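# Move the workbench hose from the red port to blue

## Task

At the workbench, release the hose's latch on the manifold's red port, then insert the hose into the blue port and push until it latches there. The robot must not tip over or be left leaning at the end, and nothing may be knocked or moved out of the work area. Loose objects may occasionally be nudged by something else.

## Robot and tools

ROBOT. TidyBot++: a mobile base (0.54 m long, 0.50 m wide, 0.38 m tall) on four driven casters, carrying one seven-joint arm with a two-finger gripper. The shoulder is 0.68 m above the floor and 0.12 m ahead of the base centre. Upper arm 0.42 m, forearm 0.31 m, wrist-to-hand-point 0.31 m. The arm starts folded with the hand pointing down, poking up to 0.08 m past the base front. Cameras: base_camera (fixed on the base) and wrist_camera (sees along the hand's pointing direction). Calibration matrices are supplied; their mount and joint errors grow for the wrist camera, so trust images over hand_pose when they disagree.

FRAMES. Base frame: origin on the floor beneath the base centre, x forward, y left, z up, metres. hand_pose is reported in it, at the point between the finger pads; the hand's own z axis runs out along the fingers and the fingers open along its y axis. Odometry frame: where the base frame was when the scene began. base_odometry counts wheel turns only (slip looks like travel); heading in rad, left positive, -3.142 to 3.142. base_tilt is in degrees, forward and right positive, about 1 degree of bias plus noise.

move. One call = one action, any mix of:
- base: an object of relative offsets measured from the base's pose when the command starts. translate_m: metres forward (+) or back, -2 to 2. strafe_m: metres left (+) or right, -2 to 2. rotate_rad: radians counter-clockwise from above (+), -6.3 to 6.3.
- joints: absolute targets keyed by name, in radians: joint_1_rad (any angle; + is clockwise from above, opposite to heading), joint_2_rad -2.249 to 2.249 (shoulder, 0 = upper arm vertical), joint_3_rad any, joint_4_rad -2.579 to 2.579 (elbow, 0 = straight), joint_5_rad any, joint_6_rad -2.099 to 2.099 (wrist), joint_7_rad any (hand roll; at 1.57 with hand down, fingers open left/right). gripper_pos is unitless 0 (open, ~85 mm gap) to 1 (closed, squeezing 100-150 N). Unlimited joints go the short way; send steps under half a turn.
- target: one list of seven numbers, an absolute hand pose in the base frame: x, y, z in metres, then quaternion qw, qx, qy, qz. Alongside it, joints may only contain gripper_pos.
- speeds: caps for this action only; translate_m and strafe_m 0.05 to 0.5 m/s (when both are given, put the speed under just one), rotate_rad 0.1 to 1.57 rad/s.
- min_time_s: 0.1 to 8, the shortest duration for each arm motion.
- cameras: list of base_camera, wrist_camera or all; blocking: true (default, returns when everything rests) or false (returns in ~0.5 s while motion continues).
A move without an action reports state, images and the scene number. Unknown keys make a call invalid; out-of-range values get it refused. A refusal, or an unrequested stop, cancels the remaining move/wait/finished_scene calls in that reply.

Other tools: wait(seconds 0 to 10, cameras) lets time pass and returns early once running moves settle; stop(cameras) brakes everything still moving; zoom_image(camera, region [x0, y0, x1, y1] in pixels, top-left origin, at most 504 by 504) enlarges the latest image; finished_scene(scene) ends the scene irreversibly, so the hose must already be latched and stay so.

RESULTS. The move line reads done or the worst status. base_status, joint_status, hand_status: moving, done, off_target (resting away from target, maybe still pushing), not_followed (a check withheld the targets; "joint command not followed" or "pose unreachable" with a cause), stopped, contact_stop, time_out, torque_fault, limit_stop_at_motor_heat. Base "done" means wheels turned enough, even if blocked. hand_target is where the joint targets would put the hand. motor_effort is percent of max torque, peak of last action in brackets, with bias and noise. on_its_own lists uncommanded behaviour. The pictures line orders the images. ARM HIT flags hard contact with the base or itself; MOTOR HOT warns of heating.

ARM TIPS. The pose solver chooses joints itself and may swing the elbow, curve or overshoot; low forward poses close to the base can miss or hit the base. After done the hand is typically within 3 cm; correct by adding (wanted minus measured) to the last target. To hold still, resend hand_target, not hand_pose. Loads cause sag. Small steps may not move a joint due to friction. A hand pointing down reaches at most about 0.94 m height, close in.

AVOID. The arm ignores obstacles and keeps pushing; joints push like springs toward distant targets. Torque fault above 104.5 N m (joints 1-4) or 51.3 N m (5-7) freezes the arm 10 s. Catching the arm above ~0.6 m while driving, sideways swings with the arm stretched, or horizontal pushes on a raised hand can tip the robot; pull the arm back or reverse to recover. Don't slam, drop parts, grip a part hard while it still rests on something, twist the gripper forcefully, or let motors overheat by long stretched holds.

Each tool is called by a JSON object that holds its "name" and its "arguments", one argument or row to a line.

## Session

{"name": "move", "arguments": {

}}

Scene clock: 0.00 s.
base_odometry: x=+0.000 y=+0.000 heading=+0.000
base_tilt: forward=-0.2 right=+0.6
base_status: not commanded
joint_positions: joint_1_rad=+0.015 joint_2_rad=-0.379 joint_3_rad=+3.125 joint_4_rad=-2.559 joint_5_rad=+0.047 joint_6_rad=-0.893 joint_7_rad=+1.556 gripper_pos=+0.000
joint_status: not commanded
motor_effort: joint_1_rad=+0 joint_2_rad=-1 joint_3_rad=-1 joint_4_rad=+12 joint_5_rad=+1 joint_6_rad=+1 joint_7_rad=+1
hand_pose: x=+0.2423 y=-0.0106 z=+0.5825 quat_wxyz=(+0.022, +0.999, +0.007, +0.034) (m; base frame)
hand_target: x=+0.2426 y=-0.0106 z=+0.5826 quat_wxyz=(+0.022, +0.999, +0.007, +0.034) (m; base frame)
hand_status: not commanded
pictures: base_camera, wrist_camera

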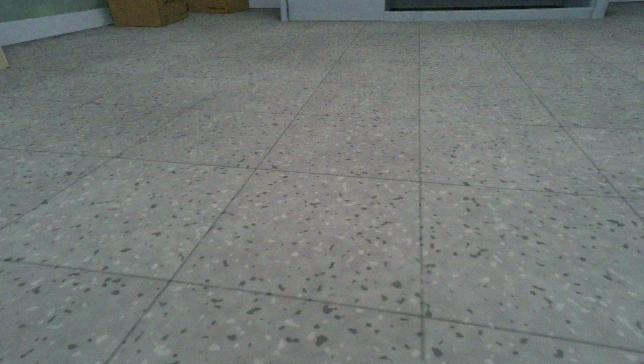

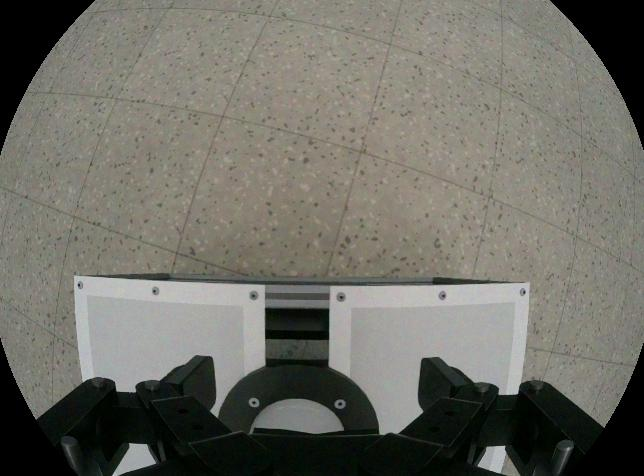

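{"name": "move", "arguments": {
  "joints": {"joint_6_rad": 0.45},
  "cameras": ["all"]
}}

Scene clock: 5.37 s.
move: done
base_odometry: x=+0.000 y=+0.000 heading=+0.000
base_tilt: forward=-0.3 right=+0.5
base_status: not commanded
joint_positions: joint_1_rad=+0.015 joint_2_rad=-0.379 joint_3_rad=+3.125 joint_4_rad=-2.559 joint_5_rad=+0.047 joint_6_rad=+0.396 joint_7_rad=+1.556 gripper_pos=+0.000
joint_status: all done
motor_effort: joint_1_rad=+1(1) joint_2_rad=-4(5) joint_3_rad=-1(2) joint_4_rad=+16(17) joint_5_rad=+0(1) joint_6_rad=+9(9) joint_7_rad=+1(2)
hand_pose: x=+0.5250 y=+0.0081 z=+0.8265 quat_wxyz=(+0.004, +0.778, +0.019, +0.627) (m; base frame)
hand_target: x=+0.5283 y=+0.0090 z=+0.8435 quat_wxyz=(+0.003, +0.761, +0.019, +0.649) (m; base frame)
hand_status: not commanded
pictures: base_camera, wrist_camera
camera_calibration:
wrist_camera: T_world_to_cam=[[0.0365654, -0.998725, 0.0347944, -0.0400248], [-0.206904, -0.0416293, -0.977475, 0.972331], [0.977678, 0.0285427, -0.208162, -0.207534], [0, 0, 0, 1]] pos_world=[0.405544, 0.00642727, 0.908622]

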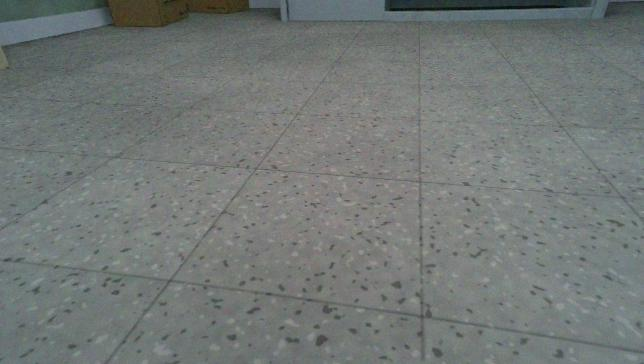

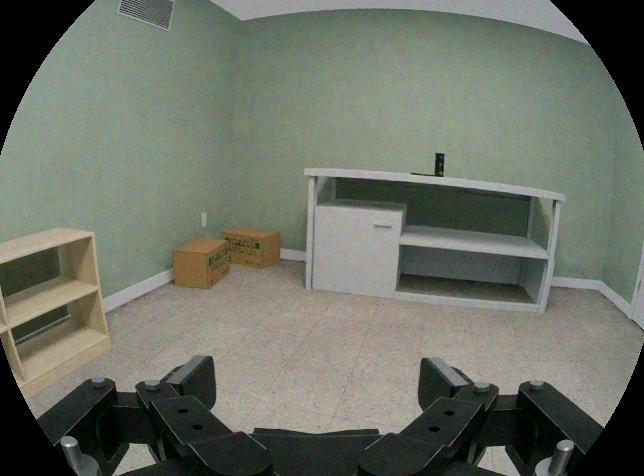

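{"name": "zoom_image", "arguments": {
  "camera": "wrist_camera",
  "region": [300, 140, 580, 320]
}}

{"name": "zoom_image", "arguments": {
  "camera": "wrist_camera",
  "region": [390, 140, 490, 200]
}}

Scaled by 1.800.

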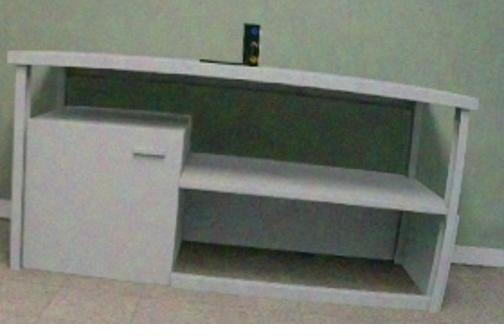

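Scaled by 5.040.

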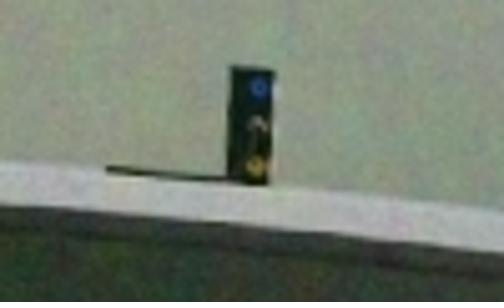

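{"name": "move", "arguments": {
  "base": {"translate_m": 1.9, "strafe_m": -0.52, "rotate_rad": -0.209},
  "joints": {"joint_2_rad": -0.3, "joint_4_rad": -1.75, "joint_6_rad": -0.5},
  "cameras": ["all"]
}}

Scene clock: 31.93 s.
move: done
base_odometry: x=+1.900 y=-0.520 heading=-0.211
base_tilt: forward=-0.2 right=+0.5
base_status: done
joint_positions: joint_1_rad=+0.015 joint_2_rad=-0.320 joint_3_rad=+3.125 joint_4_rad=-1.789 joint_5_rad=+0.047 joint_6_rad=-0.442 joint_7_rad=+1.556 gripper_pos=+0.000
joint_status: all done
motor_effort: joint_1_rad=+0(2) joint_2_rad=-8(11) joint_3_rad=-1(2) joint_4_rad=+18(20) joint_5_rad=+0(1) joint_6_rad=+8(10) joint_7_rad=+1(2)
hand_pose: x=+0.5927 y=-0.0032 z=+1.0093 quat_wxyz=(+0.018, +0.817, +0.007, +0.577) (m; base frame)
hand_target: x=+0.5957 y=-0.0036 z=+1.0065 quat_wxyz=(+0.018, +0.827, +0.006, +0.561) (m; base frame)
hand_status: not commanded
pictures: base_camera, wrist_camera
camera_calibration:
wrist_camera: T_world_to_cam=[[0.00292806, -0.999151, 0.0410845, -0.046651], [-0.329489, -0.0397544, -0.943322, 1.20273], [0.944155, -0.0107748, -0.329326, -0.0932818], [0, 0, 0, 1]] pos_world=[0.484495, 0.000197361, 1.10576]

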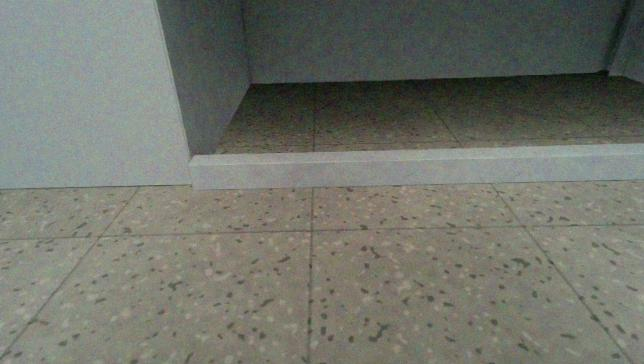

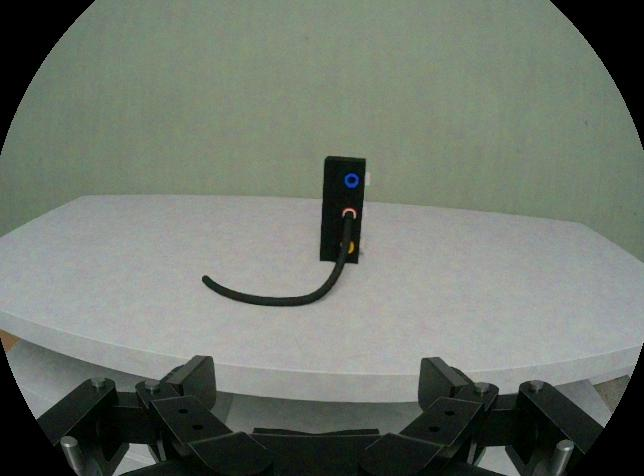

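{"name": "zoom_image", "arguments": {
  "camera": "wrist_camera",
  "region": [300, 140, 400, 280]
}}

{"name": "zoom_image", "arguments": {
  "camera": "wrist_camera",
  "region": [180, 140, 400, 320]
}}

Scaled by 3.600.

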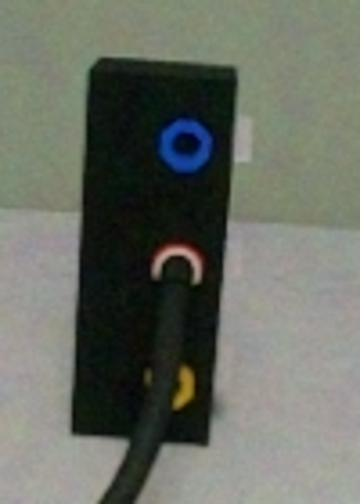

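Scaled by 2.291.

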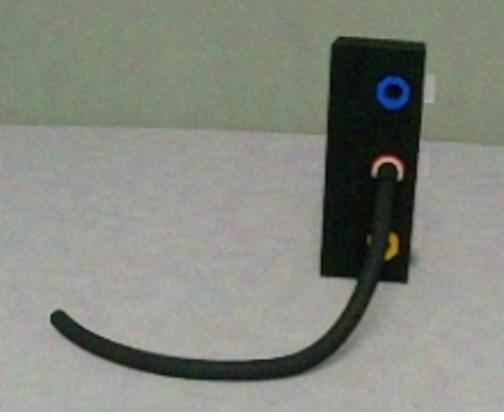

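{"name": "move", "arguments": {
  "base": {"translate_m": 0.3, "strafe_m": -0.05},
  "cameras": ["wrist_camera"]
}}

{"name": "zoom_image", "arguments": {
  "camera": "wrist_camera",
  "region": [240, 120, 440, 340]
}}

Scene clock: 53.77 s.
move: done
base_odometry: x=+2.183 y=-0.631 heading=-0.210
base_tilt: forward=-0.2 right=+0.5
base_status: done
joint_positions: joint_1_rad=+0.015 joint_2_rad=-0.310 joint_3_rad=+3.125 joint_4_rad=-1.788 joint_5_rad=+0.047 joint_6_rad=-0.444 joint_7_rad=+1.556 gripper_pos=+0.000
joint_status: not commanded
motor_effort: joint_1_rad=+1(2) joint_2_rad=-9(12) joint_3_rad=+0(2) joint_4_rad=+18(19) joint_5_rad=+0(2) joint_6_rad=+8(9) joint_7_rad=+1(1)
hand_pose: x=+0.5956 y=-0.0033 z=+1.0048 quat_wxyz=(+0.018, +0.819, +0.007, +0.573) (m; base frame)
hand_target: x=+0.5957 y=-0.0036 z=+1.0065 quat_wxyz=(+0.018, +0.827, +0.006, +0.561) (m; base frame)
hand_status: not commanded
pictures: wrist_camera
camera_calibration:
wrist_camera: T_world_to_cam=[[0.00327826, -0.999159, 0.0408656, -0.046556], [-0.339113, -0.0395551, -0.939914, 1.20183], [0.94074, -0.0107768, -0.338957, -0.0857584], [0, 0, 0, 1]] pos_world=[0.488386, 0.0000975044, 1.10245]

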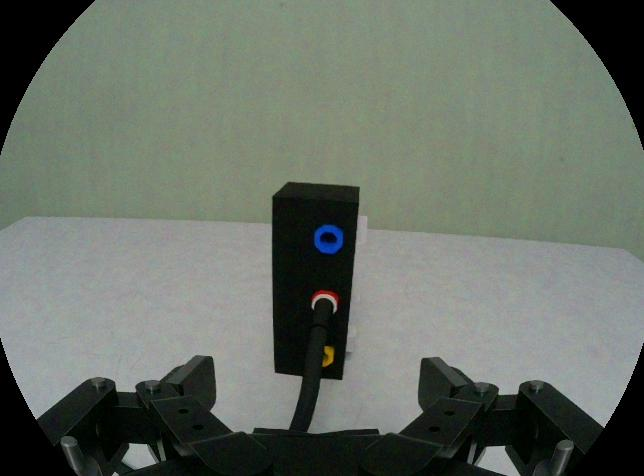

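Scaled by 2.291.

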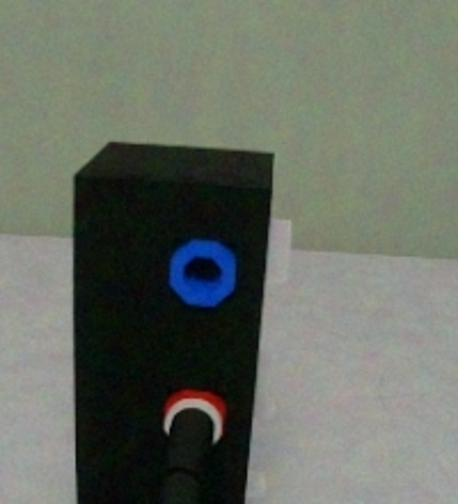

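{"name": "move", "arguments": {
  "base": {"strafe_m": -0.32},
  "joints": {"joint_1_rad": -0.42},
  "cameras": ["wrist_camera"]
}}

{"name": "zoom_image", "arguments": {
  "camera": "wrist_camera",
  "region": [200, 120, 400, 400]
}}

Scene clock: 62.10 s.
move: done
base_odometry: x=+2.117 y=-0.945 heading=-0.209
base_tilt: forward=-0.2 right=+0.5
base_status: done
joint_positions: joint_1_rad=-0.408 joint_2_rad=-0.310 joint_3_rad=+3.125 joint_4_rad=-1.788 joint_5_rad=+0.047 joint_6_rad=-0.445 joint_7_rad=+1.556 gripper_pos=+0.000
joint_status: all done
motor_effort: joint_1_rad=+1(3) joint_2_rad=-9(10) joint_3_rad=-1(2) joint_4_rad=+19(19) joint_5_rad=+0(1) joint_6_rad=+9(9) joint_7_rad=+1(2)
hand_pose: x=+0.5549 y=+0.1927 z=+1.0048 quat_wxyz=(-0.102, +0.800, +0.179, +0.564) (m; base frame)
hand_target: x=+0.5529 y=+0.1975 z=+1.0065 quat_wxyz=(-0.103, +0.807, +0.185, +0.552) (m; base frame)
hand_status: not commanded
pictures: wrist_camera
camera_calibration:
wrist_camera: T_world_to_cam=[[0.413292, -0.909679, 0.0409143, -0.0953811], [-0.293206, -0.175481, -0.939807, 1.19634], [0.862102, 0.376419, -0.339248, -0.0759976], [0, 0, 0, 1]] pos_world=[0.455713, 0.151776, 1.10245]

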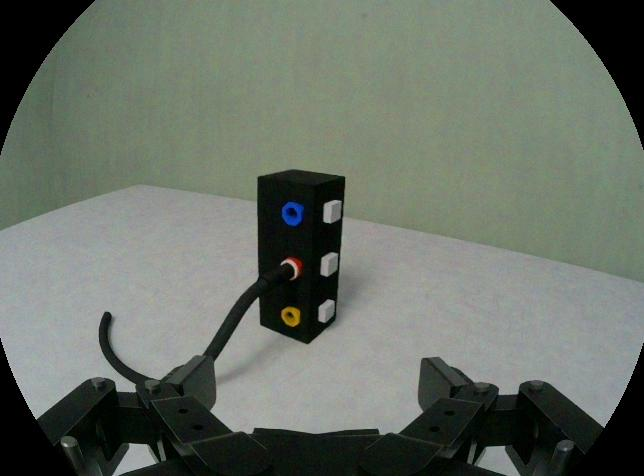

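Scaled by 1.800.

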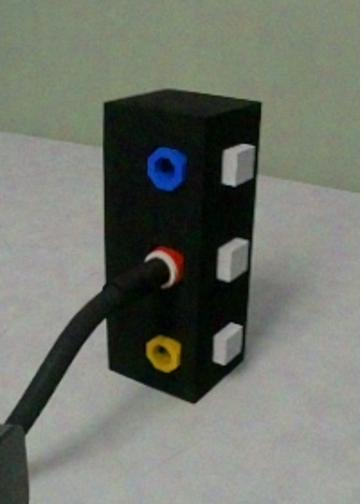

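{"name": "move", "arguments": {
  "base": {"translate_m": 0.007, "strafe_m": 0.391, "rotate_rad": -0.10},
  "target": [0.58, 0.0, 0.965, 0.0, 0.7071, 0.0, 0.7071],
  "min_time_s": 2.5,
  "cameras": ["wrist_camera"]
}}

{"name": "zoom_image", "arguments": {
  "camera": "wrist_camera",
  "region": [200, 180, 440, 420]
}}

Scene clock: 123.33 s.
move: done
base_odometry: x=+2.205 y=-0.563 heading=-0.311
base_tilt: forward=-0.2 right=+0.5
base_status: done
joint_positions: joint_1_rad=-0.019 joint_2_rad=-0.312 joint_3_rad=+3.131 joint_4_rad=-2.271 joint_5_rad=+0.047 joint_6_rad=+0.308 joint_7_rad=+1.556 gripper_pos=+0.000
joint_status: not commanded
motor_effort: joint_1_rad=+1(2) joint_2_rad=-8(11) joint_3_rad=-1(4) joint_4_rad=+17(20) joint_5_rad=+0(1) joint_6_rad=+9(9) joint_7_rad=+1(2)
hand_pose: x=+0.5905 y=+0.0204 z=+0.9383 quat_wxyz=(-0.004, +0.734, +0.028, +0.678) (m; base frame)
hand_target: x=+0.5800 y=+0.0000 z=+0.9650 quat_wxyz=(+0.000, +0.707, +0.000, +0.707) (m; base frame)
hand_status: done (0.035 m and 5.6 deg from the pose sent, 0.198 m and 30.8 deg at the start)
pictures: wrist_camera
camera_calibration:
wrist_camera: T_world_to_cam=[[0.0572418, -0.997631, 0.0381434, -0.0494758], [-0.0734981, -0.0423134, -0.996397, 1.03474], [0.995651, 0.0542321, -0.0757461, -0.383964], [0, 0, 0, 1]] pos_world=[0.461178, 0.0152479, 1.00381]

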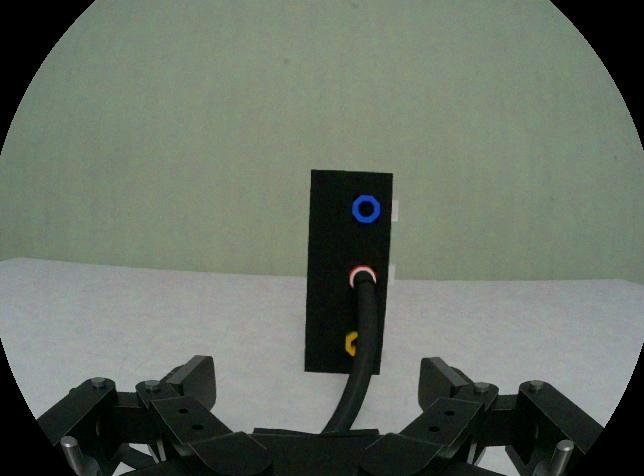

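Scaled by 2.100.

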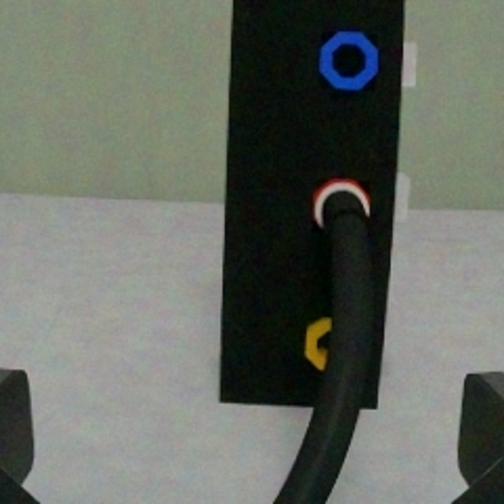

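{"name": "move", "arguments": {
  "joints": {"joint_1_rad": 0.013, "joint_2_rad": -0.194, "joint_4_rad": -2.194, "joint_5_rad": -0.05, "joint_6_rad": 0.503},
  "cameras": ["wrist_camera"]
}}

Scene clock: 150.33 s.
move: done
base_odometry: x=+2.205 y=-0.563 heading=-0.311
base_tilt: forward=-0.2 right=+0.5
base_status: not commanded
joint_positions: joint_1_rad=+0.000 joint_2_rad=-0.218 joint_3_rad=+3.131 joint_4_rad=-2.229 joint_5_rad=+0.014 joint_6_rad=+0.445 joint_7_rad=+1.556 gripper_pos=+0.000
joint_status: all done
motor_effort: joint_1_rad=+1(2) joint_2_rad=-10(12) joint_3_rad=-1(2) joint_4_rad=+17(19) joint_5_rad=+0(1) joint_6_rad=+9(10) joint_7_rad=+1(1)
hand_pose: x=+0.6235 y=+0.0090 z=+0.9600 quat_wxyz=(-0.006, +0.706, +0.005, +0.709) (m; base frame)
hand_target: x=+0.6339 y=-0.0190 z=+0.9866 quat_wxyz=(+0.000, +0.680, -0.033, +0.732) (m; base frame)
hand_status: not commanded
pictures: wrist_camera
camera_calibration:
wrist_camera: T_world_to_cam=[[0.0271067, -0.99961, 0.00669357, -0.0144946], [0.00946861, -0.00643898, -0.999934, 1.00959], [0.999588, 0.0271683, 0.00929038, -0.49839], [0, 0, 0, 1]] pos_world=[0.489018, 0.00555223, 1.01425]

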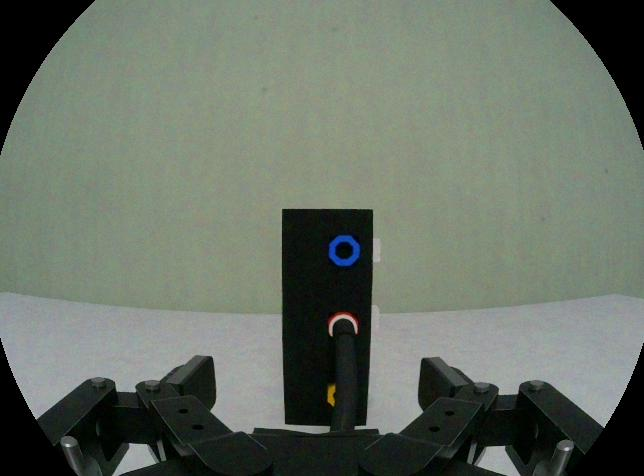

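{"name": "move", "arguments": {
  "base": {"translate_m": 0.10, "strafe_m": -0.006},
  "speeds": {"translate_m": 0.15},
  "cameras": ["wrist_camera"]
}}

{"name": "zoom_image", "arguments": {
  "camera": "wrist_camera",
  "region": [190, 230, 450, 440]
}}

Scene clock: 170.30 s.
move: done
base_odometry: x=+2.298 y=-0.599 heading=-0.310
base_tilt: forward=-0.2 right=+0.5
base_status: done
joint_positions: joint_1_rad=+0.001 joint_2_rad=-0.213 joint_3_rad=+3.132 joint_4_rad=-2.228 joint_5_rad=+0.013 joint_6_rad=+0.449 joint_7_rad=+1.556 gripper_pos=+0.000
joint_status: not commanded
motor_effort: joint_1_rad=+1(1) joint_2_rad=-10(13) joint_3_rad=+0(2) joint_4_rad=+18(19) joint_5_rad=+1(1) joint_6_rad=+9(9) joint_7_rad=+1(2)
hand_pose: x=+0.6249 y=+0.0081 z=+0.9596 quat_wxyz=(-0.006, +0.705, +0.004, +0.709) (m; base frame)
hand_target: x=+0.6339 y=-0.0190 z=+0.9866 quat_wxyz=(+0.000, +0.680, -0.033, +0.732) (m; base frame)
hand_status: not commanded
pictures: wrist_camera
camera_calibration:
wrist_camera: T_world_to_cam=[[0.0252032, -0.999665, 0.00581447, -0.0135022], [0.0103532, -0.00555499, -0.999931, 1.00863], [0.999629, 0.0252617, 0.0102097, -0.500605], [0, 0, 0, 1]] pos_world=[0.490317, 0.00475135, 1.01375]

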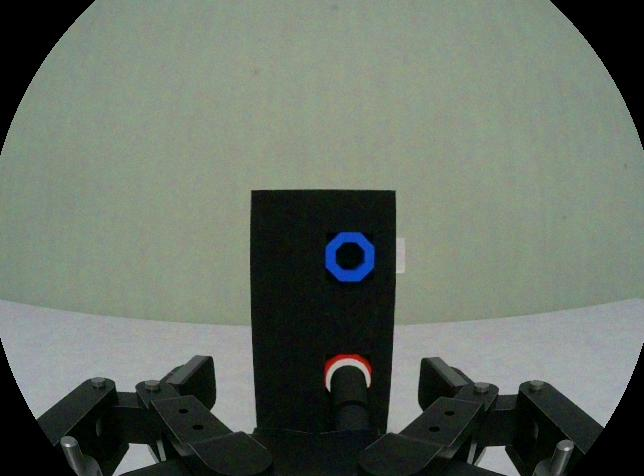

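Scaled by 1.938.

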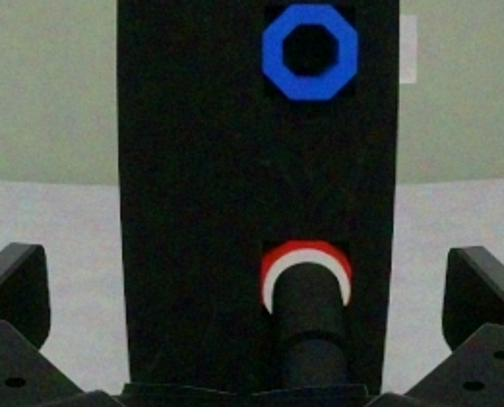

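{"name": "move", "arguments": {
  "base": {"translate_m": 0.05, "strafe_m": -0.006},
  "speeds": {"translate_m": 0.1},
  "cameras": ["wrist_camera"]
}}

{"name": "zoom_image", "arguments": {
  "camera": "wrist_camera",
  "region": [160, 180, 480, 440]
}}

Scene clock: 180.67 s.
move: done
base_odometry: x=+2.344 y=-0.620 heading=-0.310
base_tilt: forward=-0.2 right=+0.5
base_status: done
joint_positions: joint_1_rad=+0.007 joint_2_rad=-0.222 joint_3_rad=+3.136 joint_4_rad=-2.219 joint_5_rad=+0.010 joint_6_rad=+0.464 joint_7_rad=+1.556 gripper_pos=+0.000
joint_status: not commanded
motor_effort: joint_1_rad=+1(2) joint_2_rad=-5(11) joint_3_rad=-1(2) joint_4_rad=+17(25) joint_5_rad=+1(1) joint_6_rad=+7(9) joint_7_rad=+1(2)
hand_pose: x=+0.6234 y=+0.0022 z=+0.9740 quat_wxyz=(-0.003, +0.694, -0.001, +0.720) (m; base frame)
hand_target: x=+0.6339 y=-0.0190 z=+0.9866 quat_wxyz=(+0.000, +0.680, -0.033, +0.732) (m; base frame)
hand_status: not commanded
pictures: wrist_camera
camera_calibration:
wrist_camera: T_world_to_cam=[[0.0134274, -0.999906, 0.00283119, -0.00919502], [0.0429094, -0.00225263, -0.999076, 1.00193], [0.998989, 0.0135365, 0.0428751, -0.530536], [0, 0, 0, 1]] pos_world=[0.487131, 0.000244421, 1.02378]

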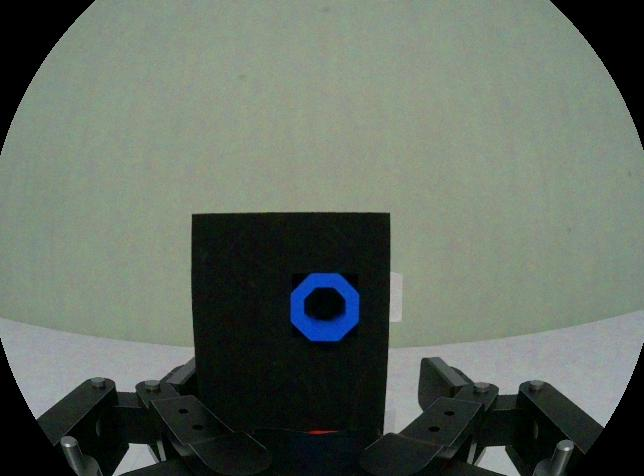

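Scaled by 1.575.

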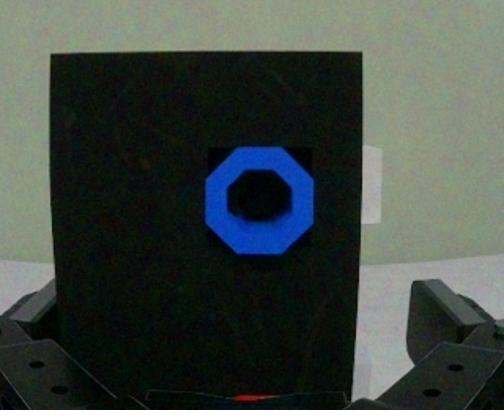

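{"name": "move", "arguments": {
  "base": {"translate_m": -0.012, "strafe_m": 0.005},
  "speeds": {"translate_m": 0.1},
  "joints": {"joint_1_rad": 0.008, "joint_2_rad": -0.178, "joint_4_rad": -2.208, "joint_6_rad": 0.495},
  "cameras": ["wrist_camera"]
}}

{"name": "zoom_image", "arguments": {
  "camera": "wrist_camera",
  "region": [160, 180, 480, 440]
}}

Scene clock: 210.23 s.
move: done
base_odometry: x=+2.334 y=-0.612 heading=-0.311
base_tilt: forward=-0.2 right=+0.5
base_status: done
joint_positions: joint_1_rad=+0.007 joint_2_rad=-0.211 joint_3_rad=+3.138 joint_4_rad=-2.217 joint_5_rad=+0.010 joint_6_rad=+0.469 joint_7_rad=+1.556 gripper_pos=+0.000
joint_status: all done
motor_effort: joint_1_rad=+0(1) joint_2_rad=-7(8) joint_3_rad=-1(3) joint_4_rad=+14(16) joint_5_rad=+0(1) joint_6_rad=+6(7) joint_7_rad=+1(2)
hand_pose: x=+0.6270 y=+0.0013 z=+0.9715 quat_wxyz=(-0.002, +0.695, -0.002, +0.719) (m; base frame)
hand_target: x=+0.6372 y=-0.0163 z=+0.9676 quat_wxyz=(-0.002, +0.694, -0.031, +0.719) (m; base frame)
hand_status: not commanded
pictures: wrist_camera
camera_calibration:
wrist_camera: T_world_to_cam=[[0.0119602, -0.999926, 0.00203565, -0.00840756], [0.0392146, -0.00156519, -0.99923, 1.00163], [0.999159, 0.0120308, 0.039193, -0.530551], [0, 0, 0, 1]] pos_world=[0.490927, -0.000456259, 1.02167]

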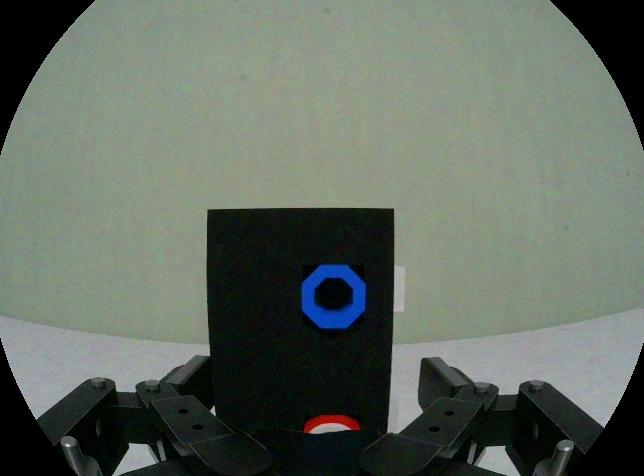

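Scaled by 1.575.

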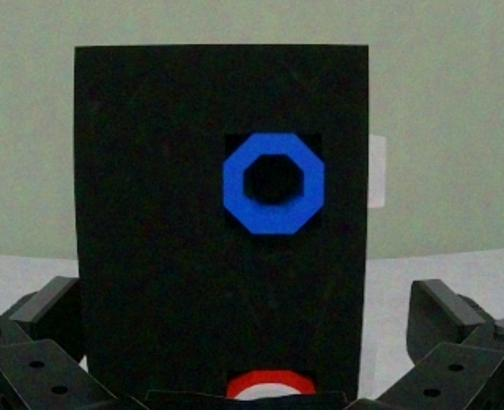

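{"name": "move", "arguments": {
  "joints": {"joint_2_rad": -0.165, "joint_4_rad": -2.222, "joint_6_rad": 0.445},
  "cameras": ["wrist_camera"]
}}

Scene clock: 221.90 s.
move: done
base_odometry: x=+2.334 y=-0.612 heading=-0.311
base_tilt: forward=-0.2 right=+0.5
base_status: not commanded
joint_positions: joint_1_rad=+0.007 joint_2_rad=-0.210 joint_3_rad=+3.138 joint_4_rad=-2.215 joint_5_rad=+0.010 joint_6_rad=+0.467 joint_7_rad=+1.556 gripper_pos=+0.000
joint_status: all done
motor_effort: joint_1_rad=+0(1) joint_2_rad=-5(8) joint_3_rad=-2(2) joint_4_rad=+13(14) joint_5_rad=+0(1) joint_6_rad=+5(6) joint_7_rad=+1(1)
hand_pose: x=+0.6274 y=+0.0013 z=+0.9711 quat_wxyz=(-0.002, +0.696, -0.002, +0.718) (m; base frame)
hand_target: x=+0.6387 y=-0.0156 z=+0.9370 quat_wxyz=(-0.002, +0.721, -0.032, +0.692) (m; base frame)
hand_status: not commanded
pictures: wrist_camera
camera_calibration:
wrist_camera: T_world_to_cam=[[0.0118633, -0.999928, 0.0020112, -0.00834084], [0.0374165, -0.00156602, -0.999299, 1.00247], [0.999229, 0.0119303, 0.0373952, -0.529244], [0, 0, 0, 1]] pos_world=[0.491426, -0.00045634, 1.02157]

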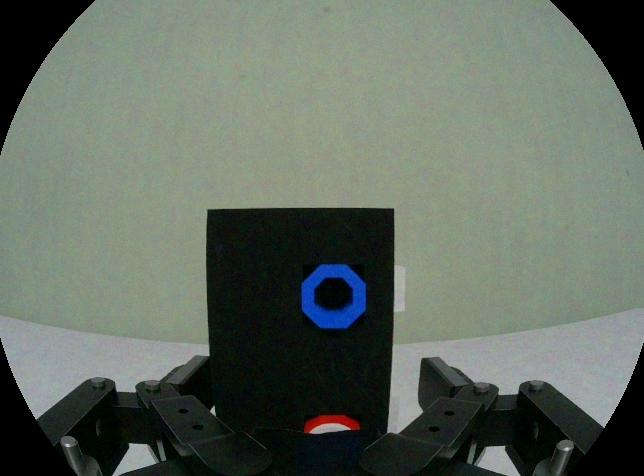

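{"name": "move", "arguments": {
  "joints": {"joint_2_rad": -0.137, "joint_4_rad": -1.67, "joint_6_rad": -0.567},
  "min_time_s": 2.5,
  "cameras": ["wrist_camera"]
}}

{"name": "zoom_image", "arguments": {
  "camera": "wrist_camera",
  "region": [160, 180, 480, 440]
}}

Scene clock: 247.33 s.
move: done
base_odometry: x=+2.334 y=-0.612 heading=-0.311
base_tilt: forward=-0.2 right=+0.5
base_status: not commanded
joint_positions: joint_1_rad=+0.007 joint_2_rad=-0.172 joint_3_rad=+3.139 joint_4_rad=-1.709 joint_5_rad=+0.009 joint_6_rad=-0.508 joint_7_rad=+1.556 gripper_pos=+0.000
joint_status: all done
motor_effort: joint_1_rad=+1(1) joint_2_rad=-13(13) joint_3_rad=-1(2) joint_4_rad=+18(19) joint_5_rad=+1(2) joint_6_rad=+8(9) joint_7_rad=+1(2)
hand_pose: x=+0.6380 y=-0.0020 z=+0.9651 quat_wxyz=(+0.001, +0.853, -0.006, +0.522) (m; base frame)
hand_target: x=+0.6446 y=-0.0006 z=+0.9536 quat_wxyz=(-0.018, +0.867, -0.021, +0.498) (m; base frame)
hand_status: not commanded
pictures: wrist_camera
camera_calibration:
wrist_camera: T_world_to_cam=[[0.00166983, -0.999996, -0.00225266, -0.00114734], [-0.451613, 0.00125574, -0.892213, 1.20476], [0.892213, 0.00250717, -0.451609, 0.000588228], [0, 0, 0, 1]] pos_world=[0.54356, -0.00266167, 1.07516]

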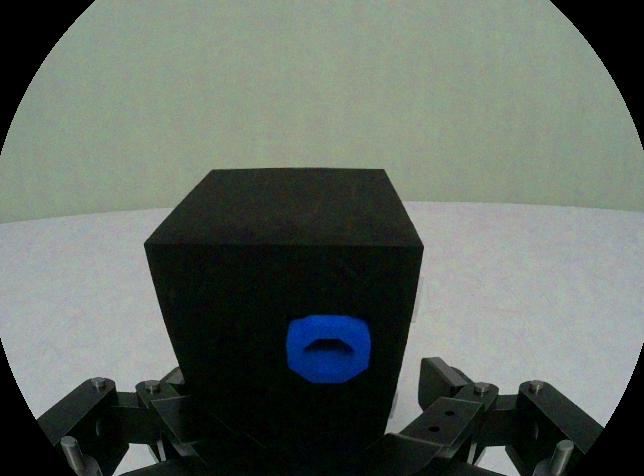

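Scaled by 1.575.

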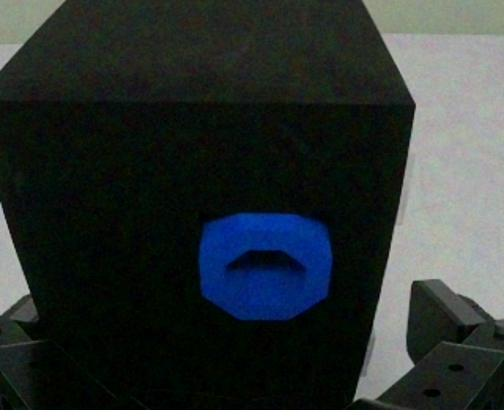

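{"name": "move", "arguments": {
  "base": {"strafe_m": 0.005},
  "joints": {"joint_2_rad": -0.112},
  "cameras": ["wrist_camera"]
}}

{"name": "zoom_image", "arguments": {
  "camera": "wrist_camera",
  "region": [160, 180, 480, 440]
}}

Scene clock: 253.60 s.
move: done
base_odometry: x=+2.336 y=-0.607 heading=-0.311
base_tilt: forward=-0.2 right=+0.5
base_status: done
joint_positions: joint_1_rad=+0.007 joint_2_rad=-0.143 joint_3_rad=+3.140 joint_4_rad=-1.708 joint_5_rad=+0.009 joint_6_rad=-0.510 joint_7_rad=+1.556 gripper_pos=+0.000
joint_status: all done
motor_effort: joint_1_rad=+0(3) joint_2_rad=-14(15) joint_3_rad=-1(3) joint_4_rad=+18(19) joint_5_rad=+0(1) joint_6_rad=+8(8) joint_7_rad=+1(1)
hand_pose: x=+0.6460 y=-0.0029 z=+0.9495 quat_wxyz=(+0.001, +0.861, -0.007, +0.508) (m; base frame)
hand_target: x=+0.6512 y=-0.0007 z=+0.9404 quat_wxyz=(-0.018, +0.873, -0.021, +0.487) (m; base frame)
hand_status: not commanded
pictures: wrist_camera
camera_calibration:
wrist_camera: T_world_to_cam=[[-0.0000657283, -0.999994, -0.00343766, 0.000227817], [-0.479264, 0.00304863, -0.877665, 1.19849], [0.877671, 0.00158986, -0.479262, 0.0220674], [0, 0, 0, 1]] pos_world=[0.555026, -0.00346103, 1.06245]

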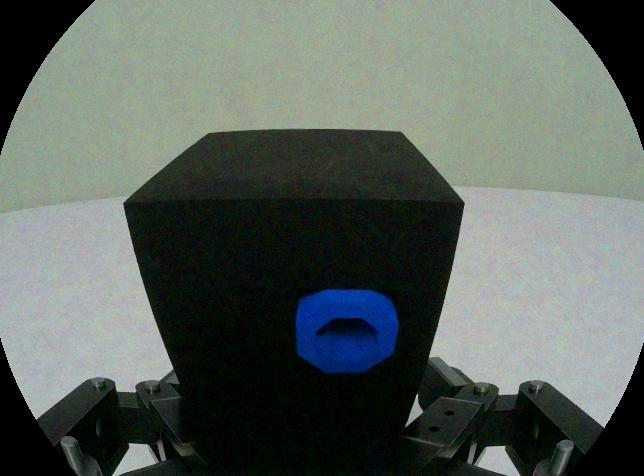

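Scaled by 1.575.

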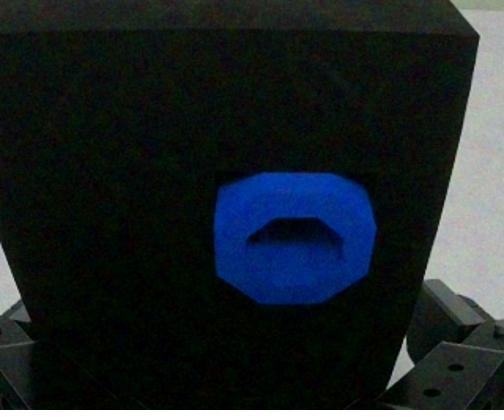

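{"name": "move", "arguments": {
  "joints": {"gripper_pos": 0.2},
  "cameras": ["wrist_camera"]
}}

{"name": "zoom_image", "arguments": {
  "camera": "wrist_camera",
  "region": [160, 180, 480, 440]
}}

Scene clock: 259.03 s.
move: done
base_odometry: x=+2.336 y=-0.607 heading=-0.311
base_tilt: forward=-0.2 right=+0.5
base_status: not commanded
joint_positions: joint_1_rad=+0.002 joint_2_rad=-0.147 joint_3_rad=+3.139 joint_4_rad=-1.707 joint_5_rad=+0.005 joint_6_rad=-0.519 joint_7_rad=+1.567 gripper_pos=+0.185
joint_status: all done
motor_effort: joint_1_rad=+1(5) joint_2_rad=-7(14) joint_3_rad=+0(5) joint_4_rad=+19(20) joint_5_rad=-3(6) joint_6_rad=+9(10) joint_7_rad=-3(5)
hand_pose: x=+0.6437 y=+0.0008 z=+0.9498 quat_wxyz=(+0.001, +0.862, +0.000, +0.507) (m; base frame)
hand_target: x=+0.6512 y=-0.0007 z=+0.9404 quat_wxyz=(-0.018, +0.873, -0.021, +0.487) (m; base frame)
hand_status: not commanded
pictures: wrist_camera
camera_calibration:
wrist_camera: T_world_to_cam=[[0.0115329, -0.999928, 0.00334654, -0.0100003], [-0.48246, -0.00849594, -0.875877, 1.19801], [0.875842, 0.00848683, -0.482523, 0.028629], [0, 0, 0, 1]] pos_world=[0.553032, -0.0000643307, 1.06316]

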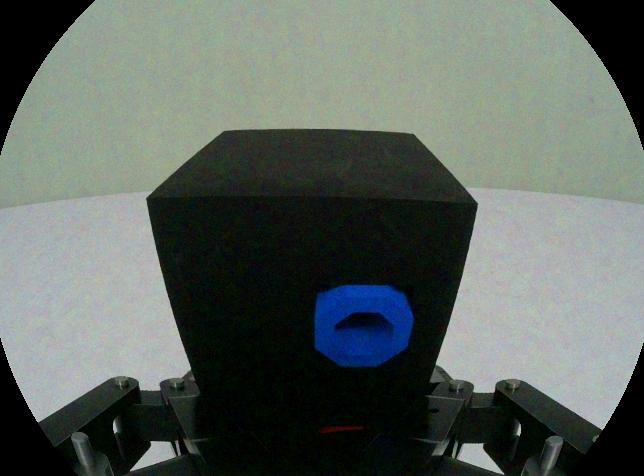

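Scaled by 1.575.

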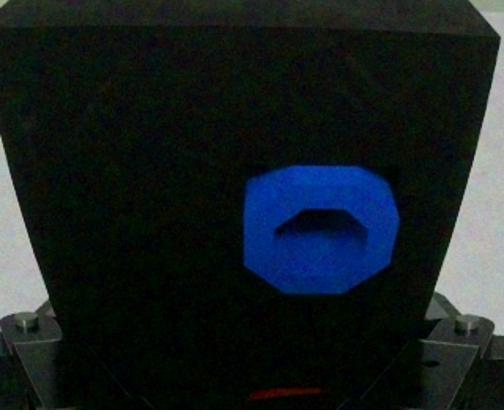

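{"name": "move", "arguments": {
  "joints": {"gripper_pos": 0.24},
  "cameras": ["wrist_camera"]
}}

{"name": "zoom_image", "arguments": {
  "camera": "wrist_camera",
  "region": [160, 220, 480, 476]
}}

Scene clock: 266.37 s.
move: off_target
base_odometry: x=+2.336 y=-0.607 heading=-0.311
base_tilt: forward=-0.2 right=+0.4
base_status: not commanded
joint_positions: joint_1_rad=+0.002 joint_2_rad=-0.148 joint_3_rad=+3.139 joint_4_rad=-1.707 joint_5_rad=+0.005 joint_6_rad=-0.521 joint_7_rad=+1.574 gripper_pos=+0.200
joint_status: gripper_pos off_target (ended at +0.200, target +0.240)
motor_effort: joint_1_rad=+1(3) joint_2_rad=-6(7) joint_3_rad=+2(2) joint_4_rad=+19(20) joint_5_rad=-6(7) joint_6_rad=+9(10) joint_7_rad=-6(7)
hand_pose: x=+0.6432 y=+0.0008 z=+0.9497 quat_wxyz=(+0.003, +0.863, +0.003, +0.506) (m; base frame)
hand_target: x=+0.6512 y=-0.0007 z=+0.9404 quat_wxyz=(-0.018, +0.873, -0.021, +0.487) (m; base frame)
hand_status: not commanded
pictures: wrist_camera
camera_calibration:
wrist_camera: T_world_to_cam=[[0.0148242, -0.999848, 0.00916863, -0.01761], [-0.483477, -0.0151941, -0.875225, 1.19766], [0.875231, 0.00854166, -0.483629, 0.0303537], [0, 0, 0, 1]] pos_world=[0.552734, 0.00033068, 1.06306]

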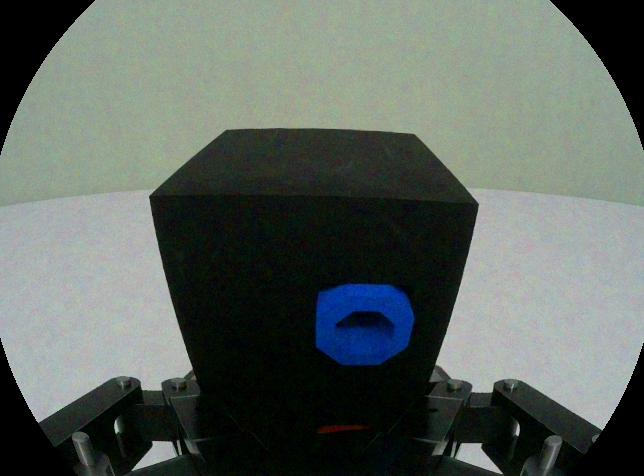

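Scaled by 1.575.

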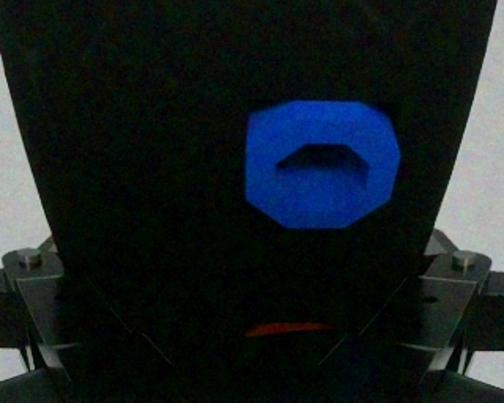

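{"name": "move", "arguments": {
  "joints": {"gripper_pos": 0.3},
  "cameras": ["wrist_camera"]
}}

{"name": "zoom_image", "arguments": {
  "camera": "wrist_camera",
  "region": [160, 220, 480, 476]
}}

Scene clock: 269.80 s.
move: off_target
base_odometry: x=+2.336 y=-0.607 heading=-0.311
base_tilt: forward=-0.3 right=+0.5
base_status: not commanded
joint_positions: joint_1_rad=+0.002 joint_2_rad=-0.148 joint_3_rad=+3.139 joint_4_rad=-1.707 joint_5_rad=+0.005 joint_6_rad=-0.521 joint_7_rad=+1.574 gripper_pos=+0.200
joint_status: gripper_pos off_target (ended at +0.200, target +0.300)
motor_effort: joint_1_rad=+1(2) joint_2_rad=-6(6) joint_3_rad=+1(1) joint_4_rad=+19(20) joint_5_rad=-6(7) joint_6_rad=+10(10) joint_7_rad=-5(6)
hand_pose: x=+0.6432 y=+0.0008 z=+0.9497 quat_wxyz=(+0.003, +0.863, +0.003, +0.506) (m; base frame)
hand_target: x=+0.6512 y=-0.0007 z=+0.9404 quat_wxyz=(-0.018, +0.873, -0.021, +0.487) (m; base frame)
hand_status: not commanded
pictures: wrist_camera
camera_calibration:
wrist_camera: T_world_to_cam=[[0.0148242, -0.999848, 0.00916863, -0.01761], [-0.483477, -0.0151941, -0.875225, 1.19766], [0.875231, 0.00854166, -0.483629, 0.0303537], [0, 0, 0, 1]] pos_world=[0.552734, 0.00033068, 1.06306]

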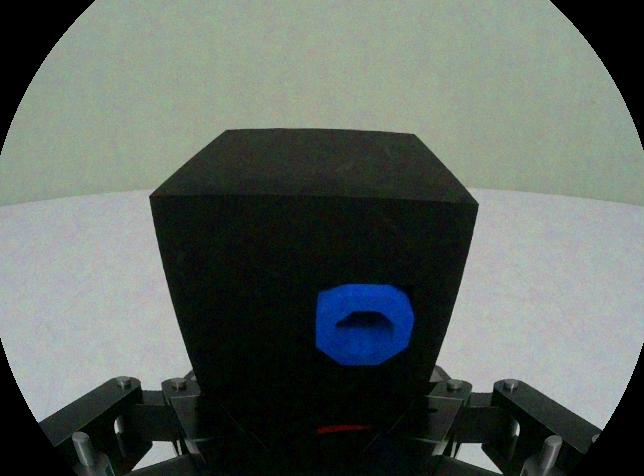

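Scaled by 1.575.

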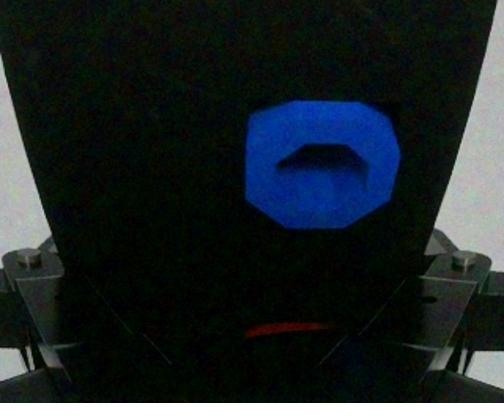

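{"name": "move", "arguments": {
  "joints": {"gripper_pos": 0.0},
  "cameras": []
}}

{"name": "move", "arguments": {
  "base": {"translate_m": -0.07, "strafe_m": -0.007},
  "speeds": {"translate_m": 0.15},
  "cameras": ["wrist_camera"]
}}

{"name": "zoom_image", "arguments": {
  "camera": "wrist_camera",
  "region": [160, 220, 480, 476]
}}

Scene clock: 277.20 s.
move: done
base_odometry: x=+2.336 y=-0.607 heading=-0.311
base_tilt: forward=-0.1 right=+0.5
base_status: not commanded
joint_positions: joint_1_rad=+0.006 joint_2_rad=-0.125 joint_3_rad=+3.143 joint_4_rad=-1.704 joint_5_rad=-0.018 joint_6_rad=-0.521 joint_7_rad=+1.572 gripper_pos=+0.000
joint_status: all done
motor_effort: joint_1_rad=+1(2) joint_2_rad=-14(16) joint_3_rad=-1(3) joint_4_rad=+19(20) joint_5_rad=+1(6) joint_6_rad=+8(10) joint_7_rad=+1(6)
hand_pose: x=+0.6496 y=+0.0000 z=+0.9397 quat_wxyz=(-0.006, +0.867, -0.007, +0.498) (m; base frame)
hand_target: x=+0.6512 y=-0.0007 z=+0.9404 quat_wxyz=(-0.018, +0.873, -0.021, +0.487) (m; base frame)
hand_status: not commanded
pictures: none
No camera images: "cameras" was empty.

Scene clock: 278.33 s.
move: done
base_odometry: x=+2.267 y=-0.592 heading=-0.311
base_tilt: forward=-0.3 right=+0.5
base_status: done
joint_positions: joint_1_rad=+0.006 joint_2_rad=-0.123 joint_3_rad=+3.144 joint_4_rad=-1.704 joint_5_rad=-0.018 joint_6_rad=-0.521 joint_7_rad=+1.572 gripper_pos=+0.000
joint_status: not commanded
motor_effort: joint_1_rad=+1(4) joint_2_rad=-14(18) joint_3_rad=-1(3) joint_4_rad=+18(19) joint_5_rad=+0(2) joint_6_rad=+8(8) joint_7_rad=+1(2)
hand_pose: x=+0.6501 y=+0.0000 z=+0.9390 quat_wxyz=(-0.006, +0.868, -0.007, +0.497) (m; base frame)
hand_target: x=+0.6512 y=-0.0007 z=+0.9404 quat_wxyz=(-0.018, +0.873, -0.021, +0.487) (m; base frame)
hand_status: not commanded
pictures: wrist_camera
camera_calibration:
wrist_camera: T_world_to_cam=[[0.00593573, -0.999849, -0.0163252, 0.0112295], [-0.501608, 0.0111459, -0.865023, 1.19387], [0.865075, 0.0133234, -0.501466, 0.0425208], [0, 0, 0, 1]] pos_world=[0.562005, -0.00264549, 1.05423]

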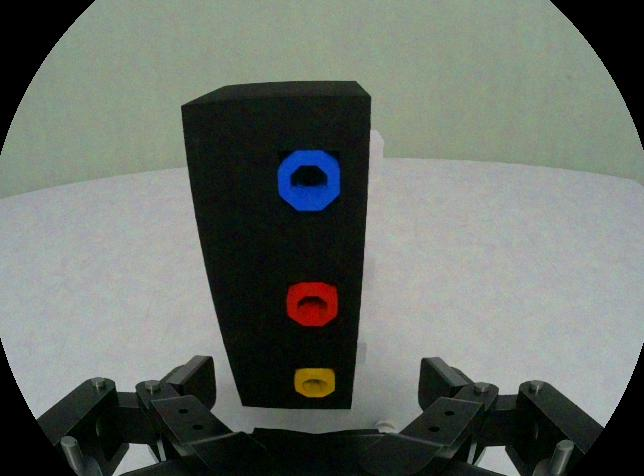

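Scaled by 1.575.

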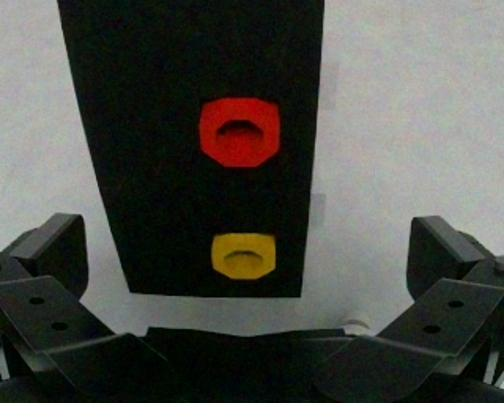

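{"name": "move", "arguments": {
  "base": {"translate_m": -0.2},
  "joints": {"joint_2_rad": -0.3, "joint_4_rad": -1.7, "joint_6_rad": -0.85},
  "cameras": ["wrist_camera"]
}}

{"name": "zoom_image", "arguments": {
  "camera": "wrist_camera",
  "region": [160, 150, 480, 406]
}}

Scene clock: 293.97 s.
move: done
base_odometry: x=+2.077 y=-0.531 heading=-0.311
base_tilt: forward=-0.2 right=+0.5
base_status: done
joint_positions: joint_1_rad=+0.006 joint_2_rad=-0.295 joint_3_rad=+3.144 joint_4_rad=-1.704 joint_5_rad=-0.018 joint_6_rad=-0.793 joint_7_rad=+1.572 gripper_pos=+0.000
joint_status: all done
motor_effort: joint_1_rad=+1(2) joint_2_rad=-9(18) joint_3_rad=-1(3) joint_4_rad=+18(20) joint_5_rad=+0(1) joint_6_rad=+7(8) joint_7_rad=+1(1)
hand_pose: x=+0.5584 y=+0.0019 z=+0.9514 quat_wxyz=(-0.007, +0.892, -0.006, +0.453) (m; base frame)
hand_target: x=+0.5469 y=+0.0043 z=+0.9420 quat_wxyz=(-0.022, +0.902, -0.016, +0.431) (m; base frame)
hand_status: not commanded
pictures: wrist_camera
camera_calibration:
wrist_camera: T_world_to_cam=[[0.00913212, -0.9998, -0.0178159, 0.0135019], [-0.586104, 0.00908364, -0.810185, 1.15362], [0.810184, 0.0178407, -0.585904, 0.238981], [0, 0, 0, 1]] pos_world=[0.4824, -0.00124346, 1.07491]

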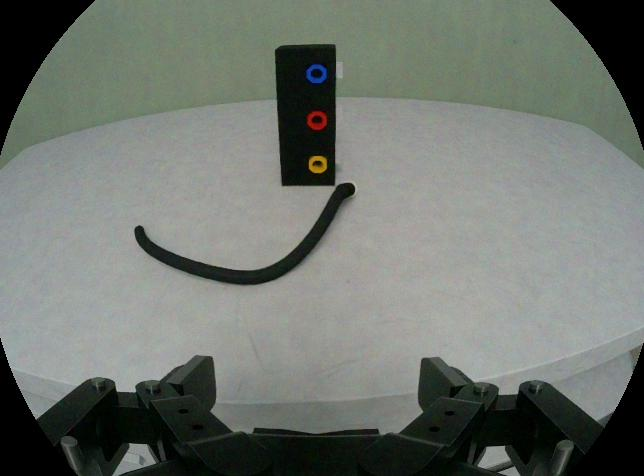

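Scaled by 1.575.

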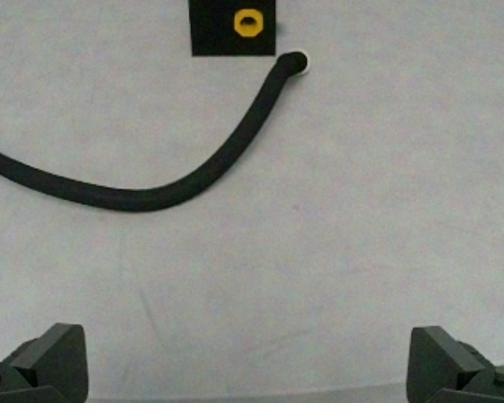

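{"name": "zoom_image", "arguments": {
  "camera": "wrist_camera",
  "region": [290, 160, 400, 250]
}}

Scaled by 4.582.

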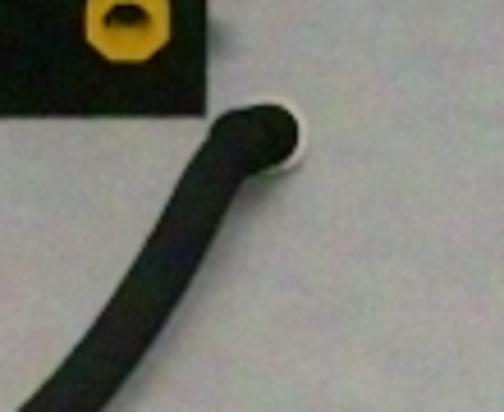

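{"name": "move", "arguments": {
  "base": {"translate_m": 0.15, "strafe_m": -0.022},
  "joints": {"joint_2_rad": -0.034, "joint_4_rad": -1.383, "joint_6_rad": -1.133},
  "cameras": ["wrist_camera"]
}}

{"name": "zoom_image", "arguments": {
  "camera": "wrist_camera",
  "region": [240, 180, 440, 340]
}}

Scene clock: 317.93 s.
move: done
base_odometry: x=+2.213 y=-0.598 heading=-0.311
base_tilt: forward=-0.2 right=+0.5
base_status: done
joint_positions: joint_1_rad=+0.006 joint_2_rad=-0.046 joint_3_rad=+3.144 joint_4_rad=-1.424 joint_5_rad=-0.018 joint_6_rad=-1.077 joint_7_rad=+1.572 gripper_pos=+0.000
joint_status: all done
motor_effort: joint_1_rad=+1(2) joint_2_rad=-16(19) joint_3_rad=-1(2) joint_4_rad=+17(19) joint_5_rad=+0(1) joint_6_rad=+6(9) joint_7_rad=+1(2)
hand_pose: x=+0.6056 y=+0.0024 z=+0.9221 quat_wxyz=(-0.007, +0.941, -0.005, +0.337) (m; base frame)
hand_target: x=+0.6024 y=+0.0062 z=+0.9259 quat_wxyz=(-0.022, +0.946, -0.012, +0.324) (m; base frame)
hand_status: not commanded
pictures: wrist_camera
camera_calibration:
wrist_camera: T_world_to_cam=[[0.00911441, -0.999744, -0.0207186, 0.0158048], [-0.769583, 0.00621644, -0.638517, 1.11034], [0.638482, 0.0217643, -0.769329, 0.456753], [0, 0, 0, 1]] pos_world=[0.562725, -0.00104251, 1.06069]

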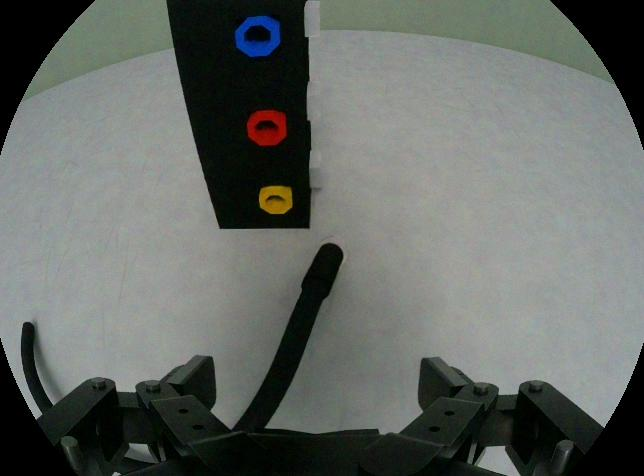

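Scaled by 2.520.

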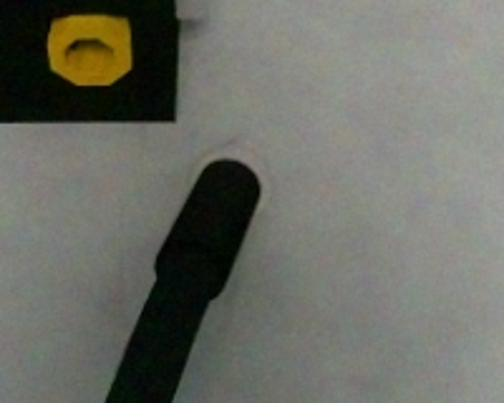

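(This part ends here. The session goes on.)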